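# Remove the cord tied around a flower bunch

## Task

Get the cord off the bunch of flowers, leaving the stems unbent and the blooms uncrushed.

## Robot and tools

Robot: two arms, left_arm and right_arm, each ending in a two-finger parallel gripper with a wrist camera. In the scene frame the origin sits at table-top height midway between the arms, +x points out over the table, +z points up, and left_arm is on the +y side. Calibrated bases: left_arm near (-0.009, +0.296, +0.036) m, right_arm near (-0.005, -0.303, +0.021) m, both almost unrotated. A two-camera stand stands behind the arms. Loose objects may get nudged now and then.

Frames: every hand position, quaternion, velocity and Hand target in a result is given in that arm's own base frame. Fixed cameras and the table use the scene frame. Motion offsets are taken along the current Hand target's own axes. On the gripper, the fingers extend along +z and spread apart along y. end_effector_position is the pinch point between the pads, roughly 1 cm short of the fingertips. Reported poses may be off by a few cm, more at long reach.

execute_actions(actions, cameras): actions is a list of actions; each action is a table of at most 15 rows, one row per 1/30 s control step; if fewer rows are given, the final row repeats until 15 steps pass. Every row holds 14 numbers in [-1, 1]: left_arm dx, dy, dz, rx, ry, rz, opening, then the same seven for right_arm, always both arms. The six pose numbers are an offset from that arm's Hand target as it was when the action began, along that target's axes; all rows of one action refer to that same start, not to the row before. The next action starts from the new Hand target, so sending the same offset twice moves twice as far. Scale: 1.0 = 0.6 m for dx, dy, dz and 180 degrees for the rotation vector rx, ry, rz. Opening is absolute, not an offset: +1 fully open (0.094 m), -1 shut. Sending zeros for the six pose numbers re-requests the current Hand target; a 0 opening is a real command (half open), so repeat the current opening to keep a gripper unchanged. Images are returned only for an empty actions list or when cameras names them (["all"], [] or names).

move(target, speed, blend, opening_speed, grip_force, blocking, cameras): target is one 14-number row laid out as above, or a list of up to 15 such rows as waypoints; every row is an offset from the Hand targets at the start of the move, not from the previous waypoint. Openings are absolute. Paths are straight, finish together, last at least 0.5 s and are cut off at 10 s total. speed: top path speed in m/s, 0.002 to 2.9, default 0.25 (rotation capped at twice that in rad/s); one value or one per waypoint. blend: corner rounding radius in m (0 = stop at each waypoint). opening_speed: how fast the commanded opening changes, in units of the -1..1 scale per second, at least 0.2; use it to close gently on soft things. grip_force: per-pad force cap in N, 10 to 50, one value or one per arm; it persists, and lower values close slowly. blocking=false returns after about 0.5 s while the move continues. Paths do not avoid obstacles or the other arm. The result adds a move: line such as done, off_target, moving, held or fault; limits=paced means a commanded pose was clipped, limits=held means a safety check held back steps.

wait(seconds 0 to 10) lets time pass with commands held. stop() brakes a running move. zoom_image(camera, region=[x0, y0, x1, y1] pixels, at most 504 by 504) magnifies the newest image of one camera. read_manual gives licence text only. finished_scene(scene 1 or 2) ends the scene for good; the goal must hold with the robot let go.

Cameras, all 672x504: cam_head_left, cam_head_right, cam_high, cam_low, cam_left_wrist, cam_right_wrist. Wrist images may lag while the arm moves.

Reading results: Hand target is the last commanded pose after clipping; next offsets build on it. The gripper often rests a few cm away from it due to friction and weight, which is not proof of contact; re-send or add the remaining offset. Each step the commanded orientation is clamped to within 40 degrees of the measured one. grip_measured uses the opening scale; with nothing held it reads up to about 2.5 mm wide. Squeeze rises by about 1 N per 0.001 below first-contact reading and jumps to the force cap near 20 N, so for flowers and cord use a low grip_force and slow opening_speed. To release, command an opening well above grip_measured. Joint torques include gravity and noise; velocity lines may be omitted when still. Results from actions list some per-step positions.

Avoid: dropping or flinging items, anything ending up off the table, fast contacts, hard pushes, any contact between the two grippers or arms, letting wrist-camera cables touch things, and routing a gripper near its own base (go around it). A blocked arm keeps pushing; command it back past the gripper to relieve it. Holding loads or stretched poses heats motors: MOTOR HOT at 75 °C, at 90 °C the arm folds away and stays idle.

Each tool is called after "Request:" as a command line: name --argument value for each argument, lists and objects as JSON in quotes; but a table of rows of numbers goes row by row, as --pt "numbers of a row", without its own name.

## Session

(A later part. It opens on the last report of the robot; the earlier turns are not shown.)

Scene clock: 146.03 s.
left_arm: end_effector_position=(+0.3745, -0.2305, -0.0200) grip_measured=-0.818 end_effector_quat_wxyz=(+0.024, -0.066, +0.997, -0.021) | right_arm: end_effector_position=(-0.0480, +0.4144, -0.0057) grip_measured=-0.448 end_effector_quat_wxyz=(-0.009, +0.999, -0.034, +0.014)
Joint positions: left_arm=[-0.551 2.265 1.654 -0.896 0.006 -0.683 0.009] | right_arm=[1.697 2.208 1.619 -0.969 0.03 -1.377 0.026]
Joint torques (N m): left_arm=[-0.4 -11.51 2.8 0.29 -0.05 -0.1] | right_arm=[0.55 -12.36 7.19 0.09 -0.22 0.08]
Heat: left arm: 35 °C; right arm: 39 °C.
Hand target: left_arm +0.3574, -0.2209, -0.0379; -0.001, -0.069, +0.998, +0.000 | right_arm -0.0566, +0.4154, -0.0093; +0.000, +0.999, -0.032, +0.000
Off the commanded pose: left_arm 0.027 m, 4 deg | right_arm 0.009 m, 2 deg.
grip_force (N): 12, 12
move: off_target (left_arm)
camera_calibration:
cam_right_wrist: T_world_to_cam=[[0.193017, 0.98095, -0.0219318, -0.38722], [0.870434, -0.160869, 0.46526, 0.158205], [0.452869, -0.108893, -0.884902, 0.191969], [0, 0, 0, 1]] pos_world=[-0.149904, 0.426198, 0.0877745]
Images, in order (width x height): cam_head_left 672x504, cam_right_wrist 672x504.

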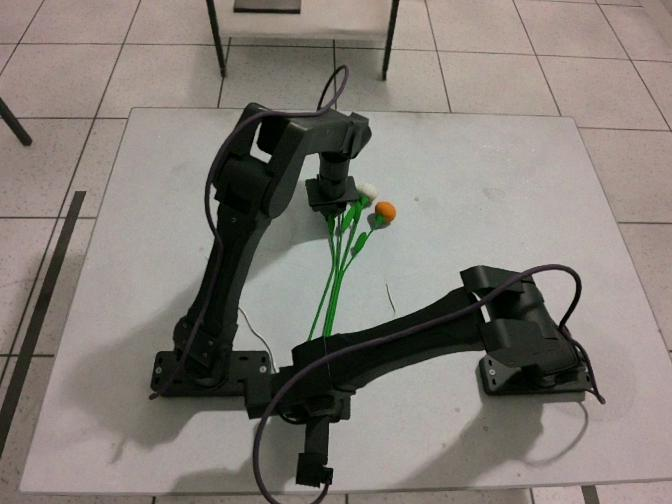

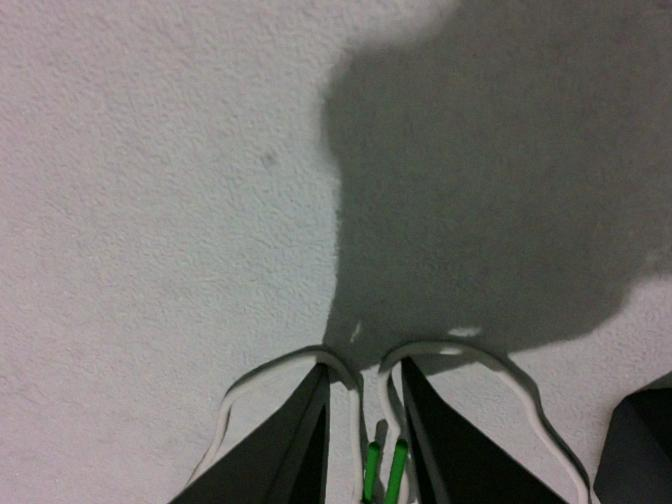

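Request:
move --target '[0,0,0,0,0,0,-0.95,-0.06,0,0,0,0,0,-0.45]' --speed 0.04 --cameras '["cam_right_wrist","cam_head_left","cam_head_right"]'

Scene clock: 147.90 s.
left_arm: end_effector_position=(+0.3745, -0.2305, -0.0200) grip_measured=-0.818 end_effector_quat_wxyz=(+0.024, -0.066, +0.997, -0.021) | right_arm: end_effector_position=(-0.0833, +0.4176, -0.0054) grip_measured=-0.448 end_effector_quat_wxyz=(-0.010, +0.999, -0.033, +0.013)
Joint positions: left_arm=[-0.551 2.265 1.654 -0.896 0.006 -0.683 0.009] | right_arm=[1.778 2.24 1.675 -0.992 0.03 -1.298 0.026]
Joint torques (N m): left_arm=[-0.4 -11.52 2.81 0.29 -0.03 -0.1] | right_arm=[0.7 -12.7 7.27 0.1 -0.21 0.08]
Heat: left arm: 35 °C; right arm: 39 °C.
Hand target: left_arm +0.3574, -0.2209, -0.0379; -0.001, -0.069, +0.998, +0.000 | right_arm -0.0927, +0.4178, -0.0093; +0.000, +0.999, -0.032, +0.000
Off the commanded pose: left_arm 0.027 m, 4 deg | right_arm 0.010 m, 2 deg.
grip_force (N): 12, 12
move: off_target (left_arm)
camera_calibration:
cam_right_wrist: T_world_to_cam=[[0.191568, 0.981272, -0.020163, -0.383827], [0.871311, -0.160572, 0.463717, 0.189299], [0.451795, -0.106401, -0.885754, 0.207388], [0, 0, 0, 1]] pos_world=[-0.185106, 0.429101, 0.0881746]
Images, in order (width x height): cam_head_left 672x504, cam_head_right 672x504, cam_right_wrist 672x504.

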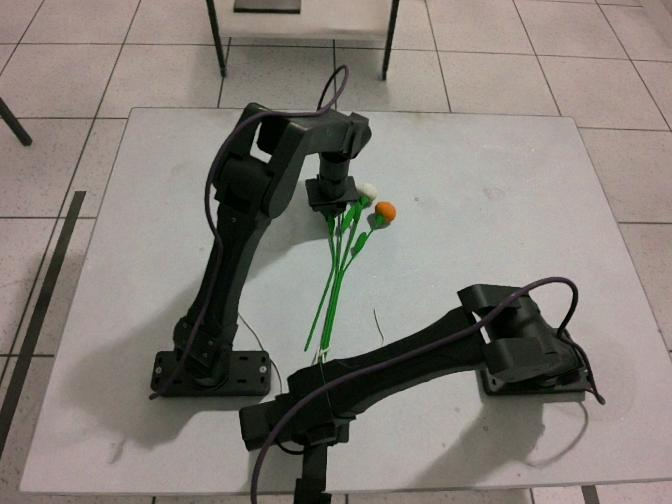

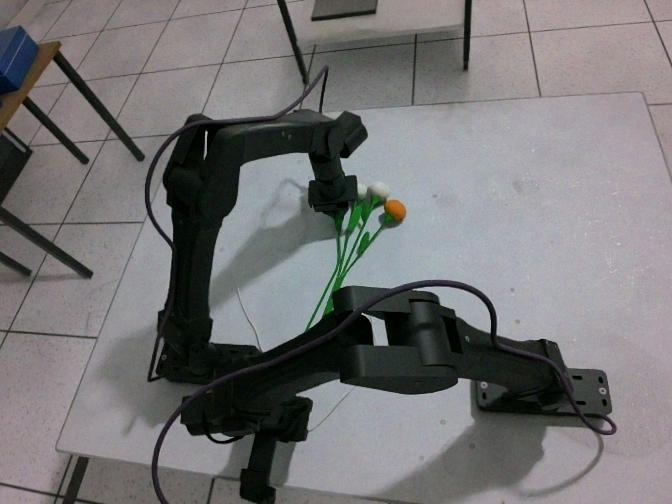

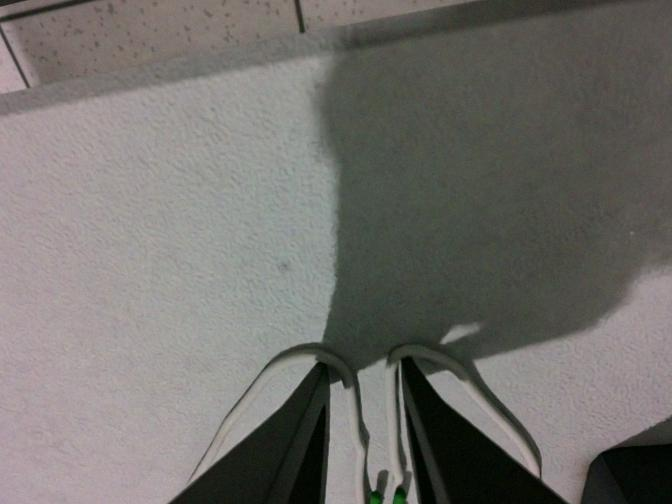

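Request:
move --target '[0,0,0,0,0,0,-0.95,0,0,0,0,0,0,-1]' --grip_force '[12,50]' --opening_speed 0.8

Request:
move --target '[0,0,0,0,0,0,-0.95,-0.04,0,-0.02,0,0,0,-1]' --speed 0.04 --cameras '["cam_right_wrist","cam_head_left"]'

Request:
zoom_image --camera "cam_head_left" --region '[260, 290, 400, 390]'

Scene clock: 149.53 s.
left_arm: end_effector_position=(+0.3745, -0.2305, -0.0200) grip_measured=-0.818 end_effector_quat_wxyz=(+0.024, -0.066, +0.997, -0.021) | right_arm: end_effector_position=(-0.0835, +0.4172, -0.0054) grip_measured=-0.892 end_effector_quat_wxyz=(-0.009, +0.999, -0.034, +0.013)
Joint positions: left_arm=[-0.551 2.265 1.654 -0.896 0.006 -0.683 0.009] | right_arm=[1.778 2.24 1.675 -0.994 0.029 -1.296 0.005]
Joint torques (N m): left_arm=[-0.38 -11.49 2.8 0.3 -0.04 -0.1] | right_arm=[0.68 -12.7 7.27 0.1 -0.21 0.08]
Heat: left arm: 35 °C; right arm: 39 °C.
Hand target: left_arm +0.3574, -0.2209, -0.0379; -0.001, -0.069, +0.998, +0.000 | right_arm -0.0927, +0.4178, -0.0093; +0.000, +0.999, -0.032, +0.000
Off the commanded pose: left_arm 0.027 m, 4 deg | right_arm 0.010 m, 2 deg.
grip_force (N): 12, 50
move: off_target (left_arm)

Scene clock: 150.90 s.
left_arm: end_effector_position=(+0.3745, -0.2305, -0.0200) grip_measured=-0.818 end_effector_quat_wxyz=(+0.024, -0.066, +0.997, -0.021) | right_arm: end_effector_position=(-0.1072, +0.4185, +0.0052) grip_measured=-0.892 end_effector_quat_wxyz=(-0.008, +0.999, -0.030, +0.013)
Joint positions: left_arm=[-0.551 2.265 1.654 -0.896 0.006 -0.683 0.009] | right_arm=[1.831 2.257 1.747 -1.054 0.029 -1.25 0.005]
Joint torques (N m): left_arm=[-0.42 -11.49 2.77 0.29 -0.03 -0.11] | right_arm=[0.73 -13.18 7.47 0.11 -0.2 0.08]
Heat: left arm: 35 °C; right arm: 39 °C.
Hand target: left_arm +0.3574, -0.2209, -0.0379; -0.001, -0.069, +0.998, +0.000 | right_arm -0.1166, +0.4193, +0.0028; +0.000, +0.999, -0.032, +0.000
Off the commanded pose: left_arm 0.027 m, 4 deg | right_arm 0.010 m, 2 deg.
grip_force (N): 12, 50
move: off_target (left_arm)
camera_calibration:
cam_right_wrist: T_world_to_cam=[[0.186065, 0.982223, -0.0248415, -0.380929], [0.872668, -0.153589, 0.463531, 0.202551], [0.451476, -0.107925, -0.885732, 0.228201], [0, 0, 0, 1]] pos_world=[-0.208909, 0.429896, 0.0987735]
Images, in order (width x height): cam_head_left 672x504, cam_right_wrist 672x504.

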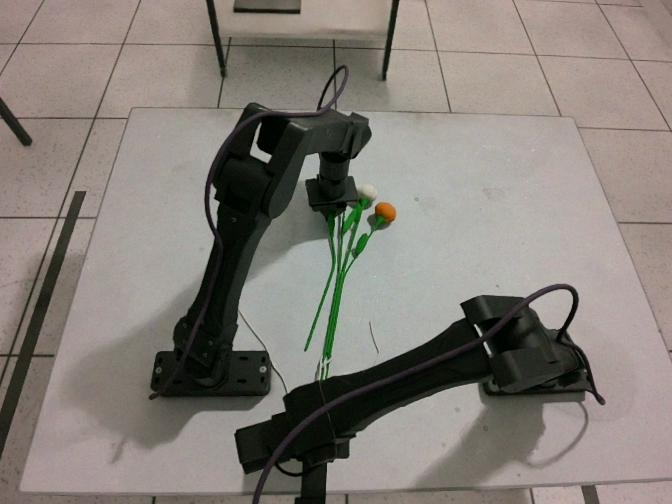

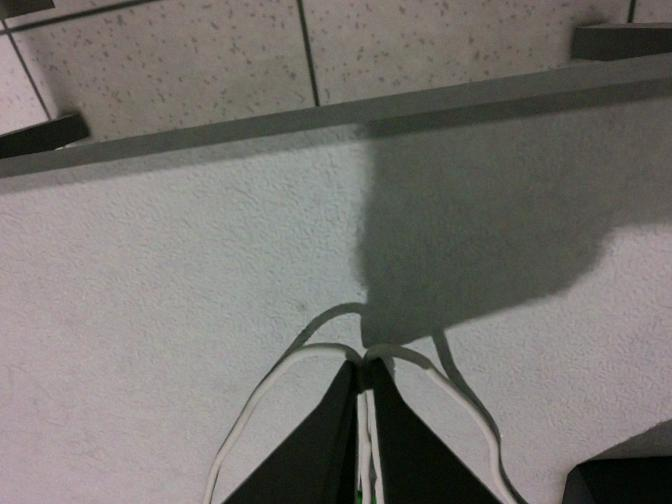

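Scaled by 3.600 from the camera's 672x504 image, which has a finer 960x720 frame.

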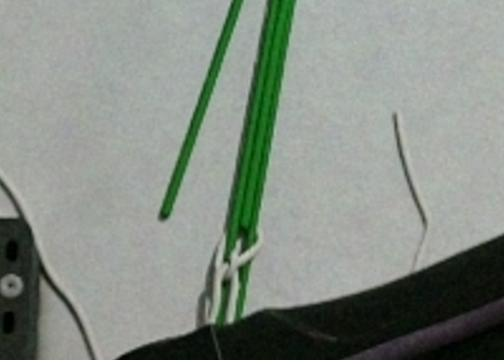

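Request:
move --target '[0,0,0,0,0,0,-0.95,-0.08,0,-0.01,0,0,0,-1]' --speed 0.04 --cameras '["cam_right_wrist","cam_head_left","cam_low"]'

Request:
zoom_image --camera "cam_head_left" --region '[260, 290, 400, 390]'

Scene clock: 153.40 s.
left_arm: end_effector_position=(+0.3745, -0.2305, -0.0200) grip_measured=-0.818 end_effector_quat_wxyz=(+0.024, -0.066, +0.997, -0.021) | right_arm: end_effector_position=(-0.1564, +0.4220, +0.0118) grip_measured=-0.892 end_effector_quat_wxyz=(-0.008, +0.999, -0.030, +0.011)
Joint positions: left_arm=[-0.551 2.265 1.654 -0.896 0.006 -0.683 0.009] | right_arm=[1.934 2.326 1.893 -1.131 0.026 -1.149 0.005]
Joint torques (N m): left_arm=[-0.43 -11.48 2.8 0.3 -0.04 -0.1] | right_arm=[0.49 -13.79 7.62 0.1 -0.16 0.08]
Heat: left arm: 35 °C; right arm: 39 °C.
Hand target: left_arm +0.3574, -0.2209, -0.0379; -0.001, -0.069, +0.998, +0.000 | right_arm -0.1645, +0.4225, +0.0088; +0.000, +0.999, -0.032, +0.000
Off the commanded pose: left_arm 0.027 m, 4 deg | right_arm 0.009 m, 2 deg.
grip_force (N): 12, 50
move: off_target (left_arm)
camera_calibration:
cam_right_wrist: T_world_to_cam=[[0.184593, 0.982508, -0.0245492, -0.37535], [0.87485, -0.152882, 0.459635, 0.243012], [0.447842, -0.106322, -0.887769, 0.255454], [0, 0, 0, 1]] pos_world=[-0.257715, 0.433098, 0.105873]
Images, in order (width x height): cam_head_left 672x504, cam_low 672x504, cam_right_wrist 672x504.

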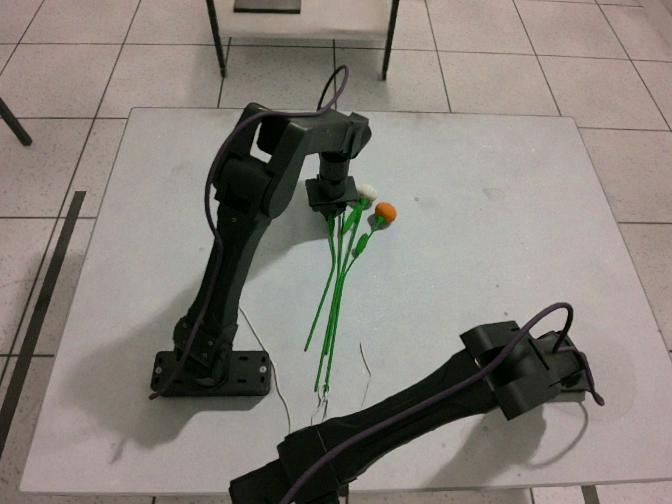

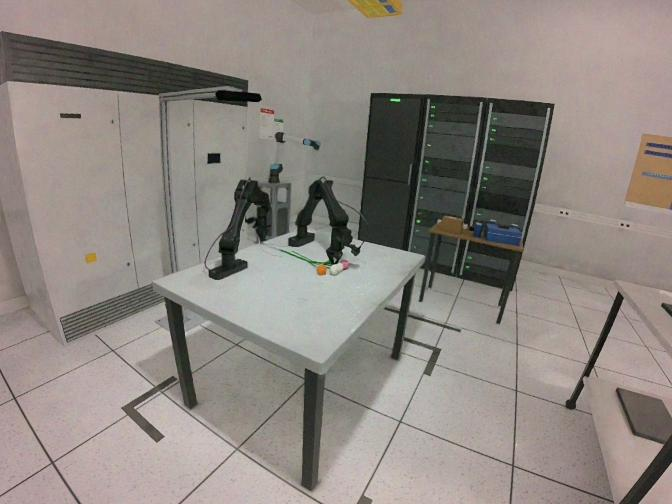

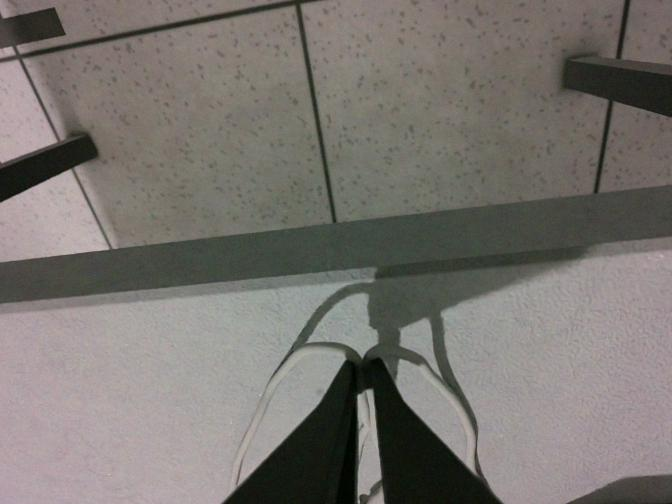

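Scaled by 3.600 from the camera's 672x504 image, which has a finer 960x720 frame.

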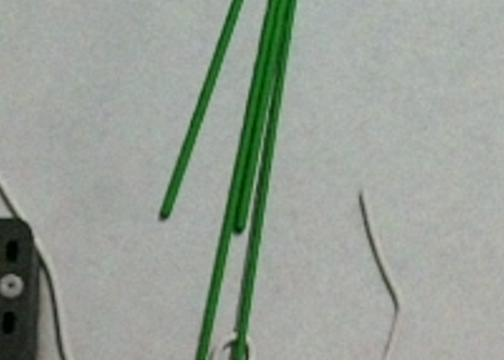

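Request:
move --target '[0,0,0,0,0,0,-0.95,-0.06,0,-0.02,0,0,0,-1]' --speed 0.04 --cameras '["cam_head_left","cam_head_right"]'

Request:
zoom_image --camera "cam_head_left" --region '[260, 320, 400, 420]'

Scene clock: 155.43 s.
left_arm: end_effector_position=(+0.3745, -0.2305, -0.0200) grip_measured=-0.818 end_effector_quat_wxyz=(+0.024, -0.066, +0.997, -0.021) | right_arm: end_effector_position=(-0.1924, +0.4254, +0.0241) grip_measured=-0.892 end_effector_quat_wxyz=(-0.009, +0.999, -0.030, +0.009)
Joint positions: left_arm=[-0.551 2.265 1.654 -0.896 0.006 -0.683 0.009] | right_arm=[2.003 2.396 2.065 -1.232 0.024 -1.08 0.005]
Joint torques (N m): left_arm=[-0.4 -11.49 2.77 0.29 -0.04 -0.1] | right_arm=[0.5 -14.43 7.73 0.1 -0.16 0.09]
Heat: left arm: 35 °C; right arm: 40 °C.
Hand target: left_arm +0.3574, -0.2209, -0.0379; -0.001, -0.069, +0.998, +0.000 | right_arm -0.2004, +0.4248, +0.0207; +0.000, +0.999, -0.032, +0.000
Off the commanded pose: left_arm 0.027 m, 4 deg | right_arm 0.009 m, 1 deg.
grip_force (N): 12, 50
move: off_target (left_arm)
Images, in order (width x height): cam_head_left 672x504, cam_head_right 672x504.

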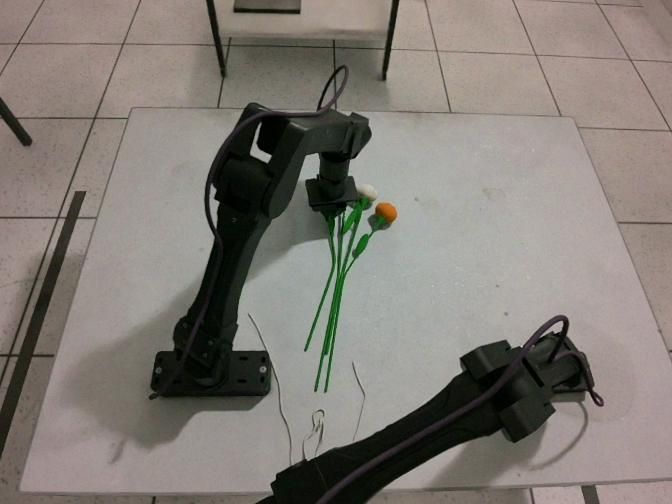

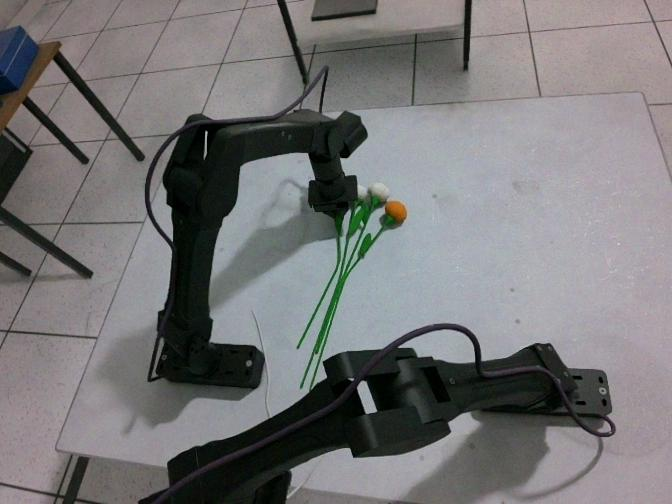

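Scaled by 3.600 from the camera's 672x504 image, which has a finer 960x720 frame.

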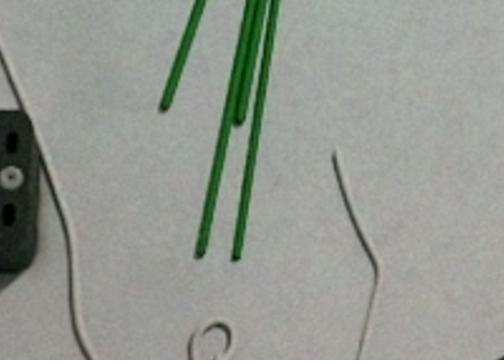

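Request:
move --target '[0,0,0,0,0,0,-0.95,0.1,0.24,0,0,0,0,-1]' --speed 0.1 --cameras '["cam_head_left","cam_right_wrist"]'

Scene clock: 158.33 s.
left_arm: end_effector_position=(+0.3745, -0.2305, -0.0200) grip_measured=-0.818 end_effector_quat_wxyz=(+0.024, -0.066, +0.997, -0.021) | right_arm: end_effector_position=(-0.1418, +0.2773, +0.0152) grip_measured=-0.892 end_effector_quat_wxyz=(+0.011, +0.999, -0.030, +0.020)
Joint positions: left_arm=[-0.551 2.265 1.654 -0.896 0.006 -0.683 0.009] | right_arm=[2.054 1.85 1.172 -0.931 0.024 -1.028 0.005]
Joint torques (N m): left_arm=[-0.39 -11.51 2.77 0.3 -0.04 -0.11] | right_arm=[0.69 -13.24 4.25 0.32 -0.16 0.08]
Heat: left arm: 35 °C; right arm: 40 °C.
Hand target: left_arm +0.3574, -0.2209, -0.0379; -0.001, -0.069, +0.998, +0.000 | right_arm -0.1499, +0.2772, +0.0208; +0.000, +0.999, -0.032, +0.000
Off the commanded pose: left_arm 0.027 m, 4 deg | right_arm 0.010 m, 3 deg.
grip_force (N): 12, 50
move: off_target (left_arm, right_arm)
camera_calibration:
cam_right_wrist: T_world_to_cam=[[0.185977, 0.980812, -0.0584825, -0.234659], [0.866581, -0.135682, 0.480237, 0.200385], [0.463087, -0.139993, -0.875187, 0.247862], [0, 0, 0, 1]] pos_world=[-0.24479, 0.292043, 0.10697]
Images, in order (width x height): cam_head_left 672x504, cam_right_wrist 672x504.

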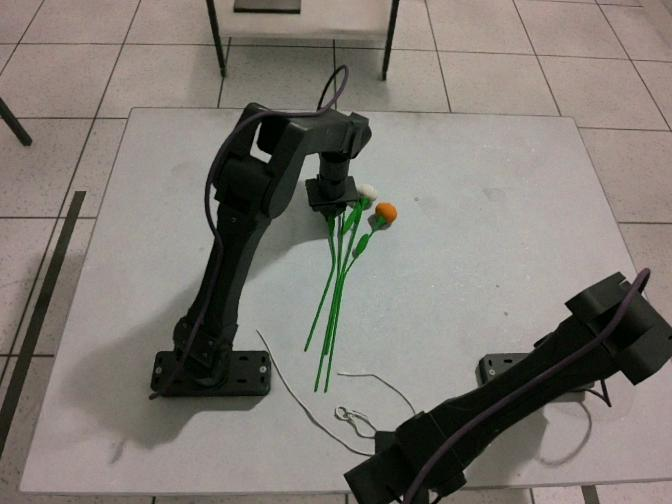

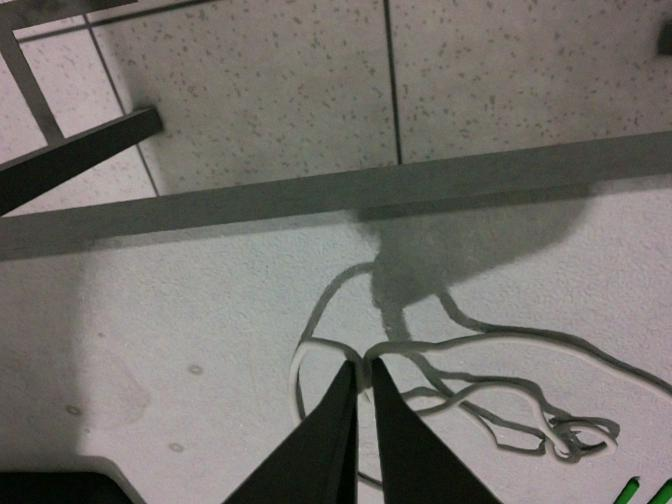

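Request:
move --pt "0 0 0 0 0 0 -0.95 0 0 0.045 0 0 0 -1" --pt "0 0 0 0 0 0 -0.95 0 0 0.045 0 0 0 -0.5" --pt "0 0 0 0 0 0 -0.5 0 0 0.045 0 0 0 -0.5" --pt "0 0 -0.2 0 0 0 -0.5 0 0 -0.15 0 0 0 -0.5" --speed 0.08 --cameras '["cam_head_left","cam_right_wrist","cam_left_wrist"]'

Scene clock: 165.27 s.
left_arm: end_effector_position=(+0.3566, -0.2196, +0.0626) grip_measured=-0.503 end_effector_quat_wxyz=(-0.015, -0.065, +0.998, +0.005) | right_arm: end_effector_position=(-0.1409, +0.2756, +0.0968) grip_measured=-0.502 end_effector_quat_wxyz=(+0.013, +0.999, -0.031, +0.021)
Joint positions: left_arm=[-0.55 2.197 1.88 -1.282 0.009 -0.68 0.023] | right_arm=[2.054 1.762 1.4 -1.252 0.024 -1.025 0.023]
Joint torques (N m): left_arm=[-0.53 -15.13 9.25 -0.14 -0.07 -0.11] | right_arm=[0.66 -12.51 7.41 0.04 -0.16 0.08]
Heat: left arm: 36 °C; right arm: 39 °C.
Hand target: left_arm +0.3576, -0.2209, +0.0820; -0.001, -0.070, +0.998, +0.001 | right_arm -0.1499, +0.2772, +0.1108; +0.000, +0.999, -0.032, +0.000
Off the commanded pose: left_arm 0.020 m, 2 deg | right_arm 0.017 m, 3 deg.
grip_force (N): 12, 50
move: off_target (left_arm, right_arm); target 2's new opening was sent with right_arm's hand 0.011 m and 1 deg from that target; target 3's new opening was sent with left_arm's hand 0.027 m and 4 deg from that target
camera_calibration:
cam_left_wrist: T_world_to_cam=[[0.0232255, -0.998692, -0.0455412, -0.217075], [-0.881292, -0.0419598, 0.470706, 0.320347], [-0.472002, 0.0292027, -0.881114, 0.363744], [0, 0, 0, 1]] pos_world=[0.459049, -0.213971, 0.159825]
cam_right_wrist: T_world_to_cam=[[0.18913, 0.979969, -0.06237, -0.2273], [0.864979, -0.136199, 0.482971, 0.15984], [0.464802, -0.145293, -0.873412, 0.320175], [0, 0, 0, 1]] pos_world=[-0.244086, 0.291036, 0.18827]
Images, in order (width x height): cam_head_left 672x504, cam_left_wrist 672x504, cam_right_wrist 672x504.

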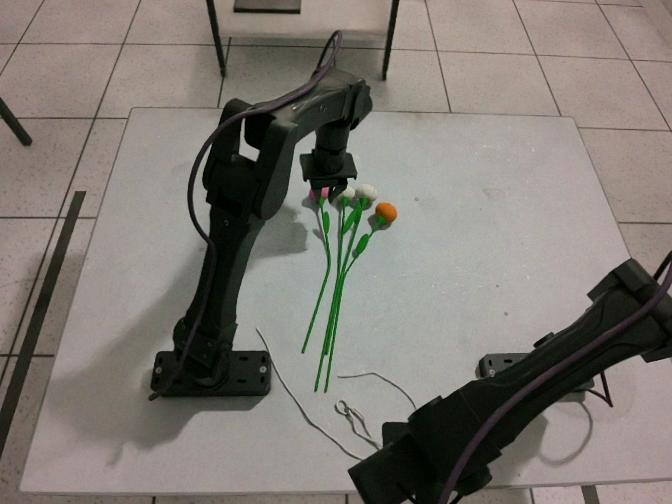

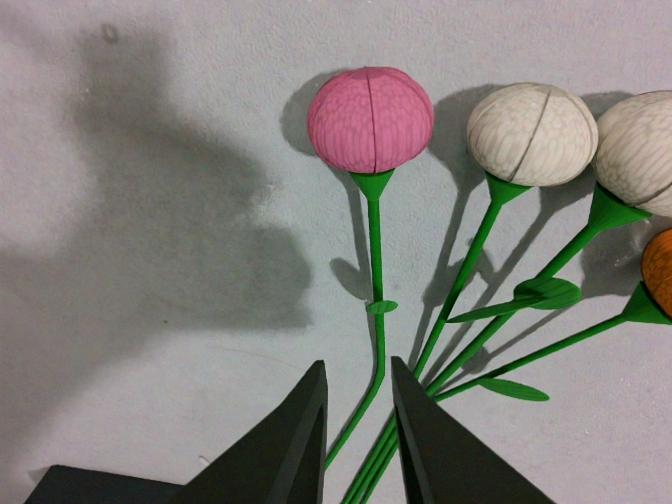

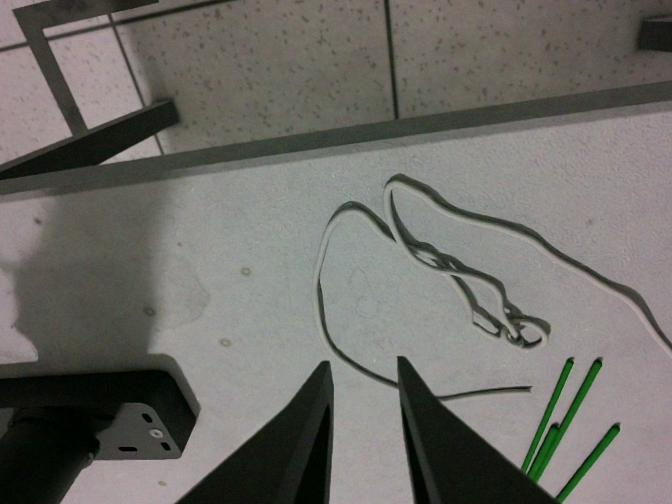

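Cord is off. Finish the practice scene.

Request:
finished_scene --scene 1

The scene is finished: the task was done.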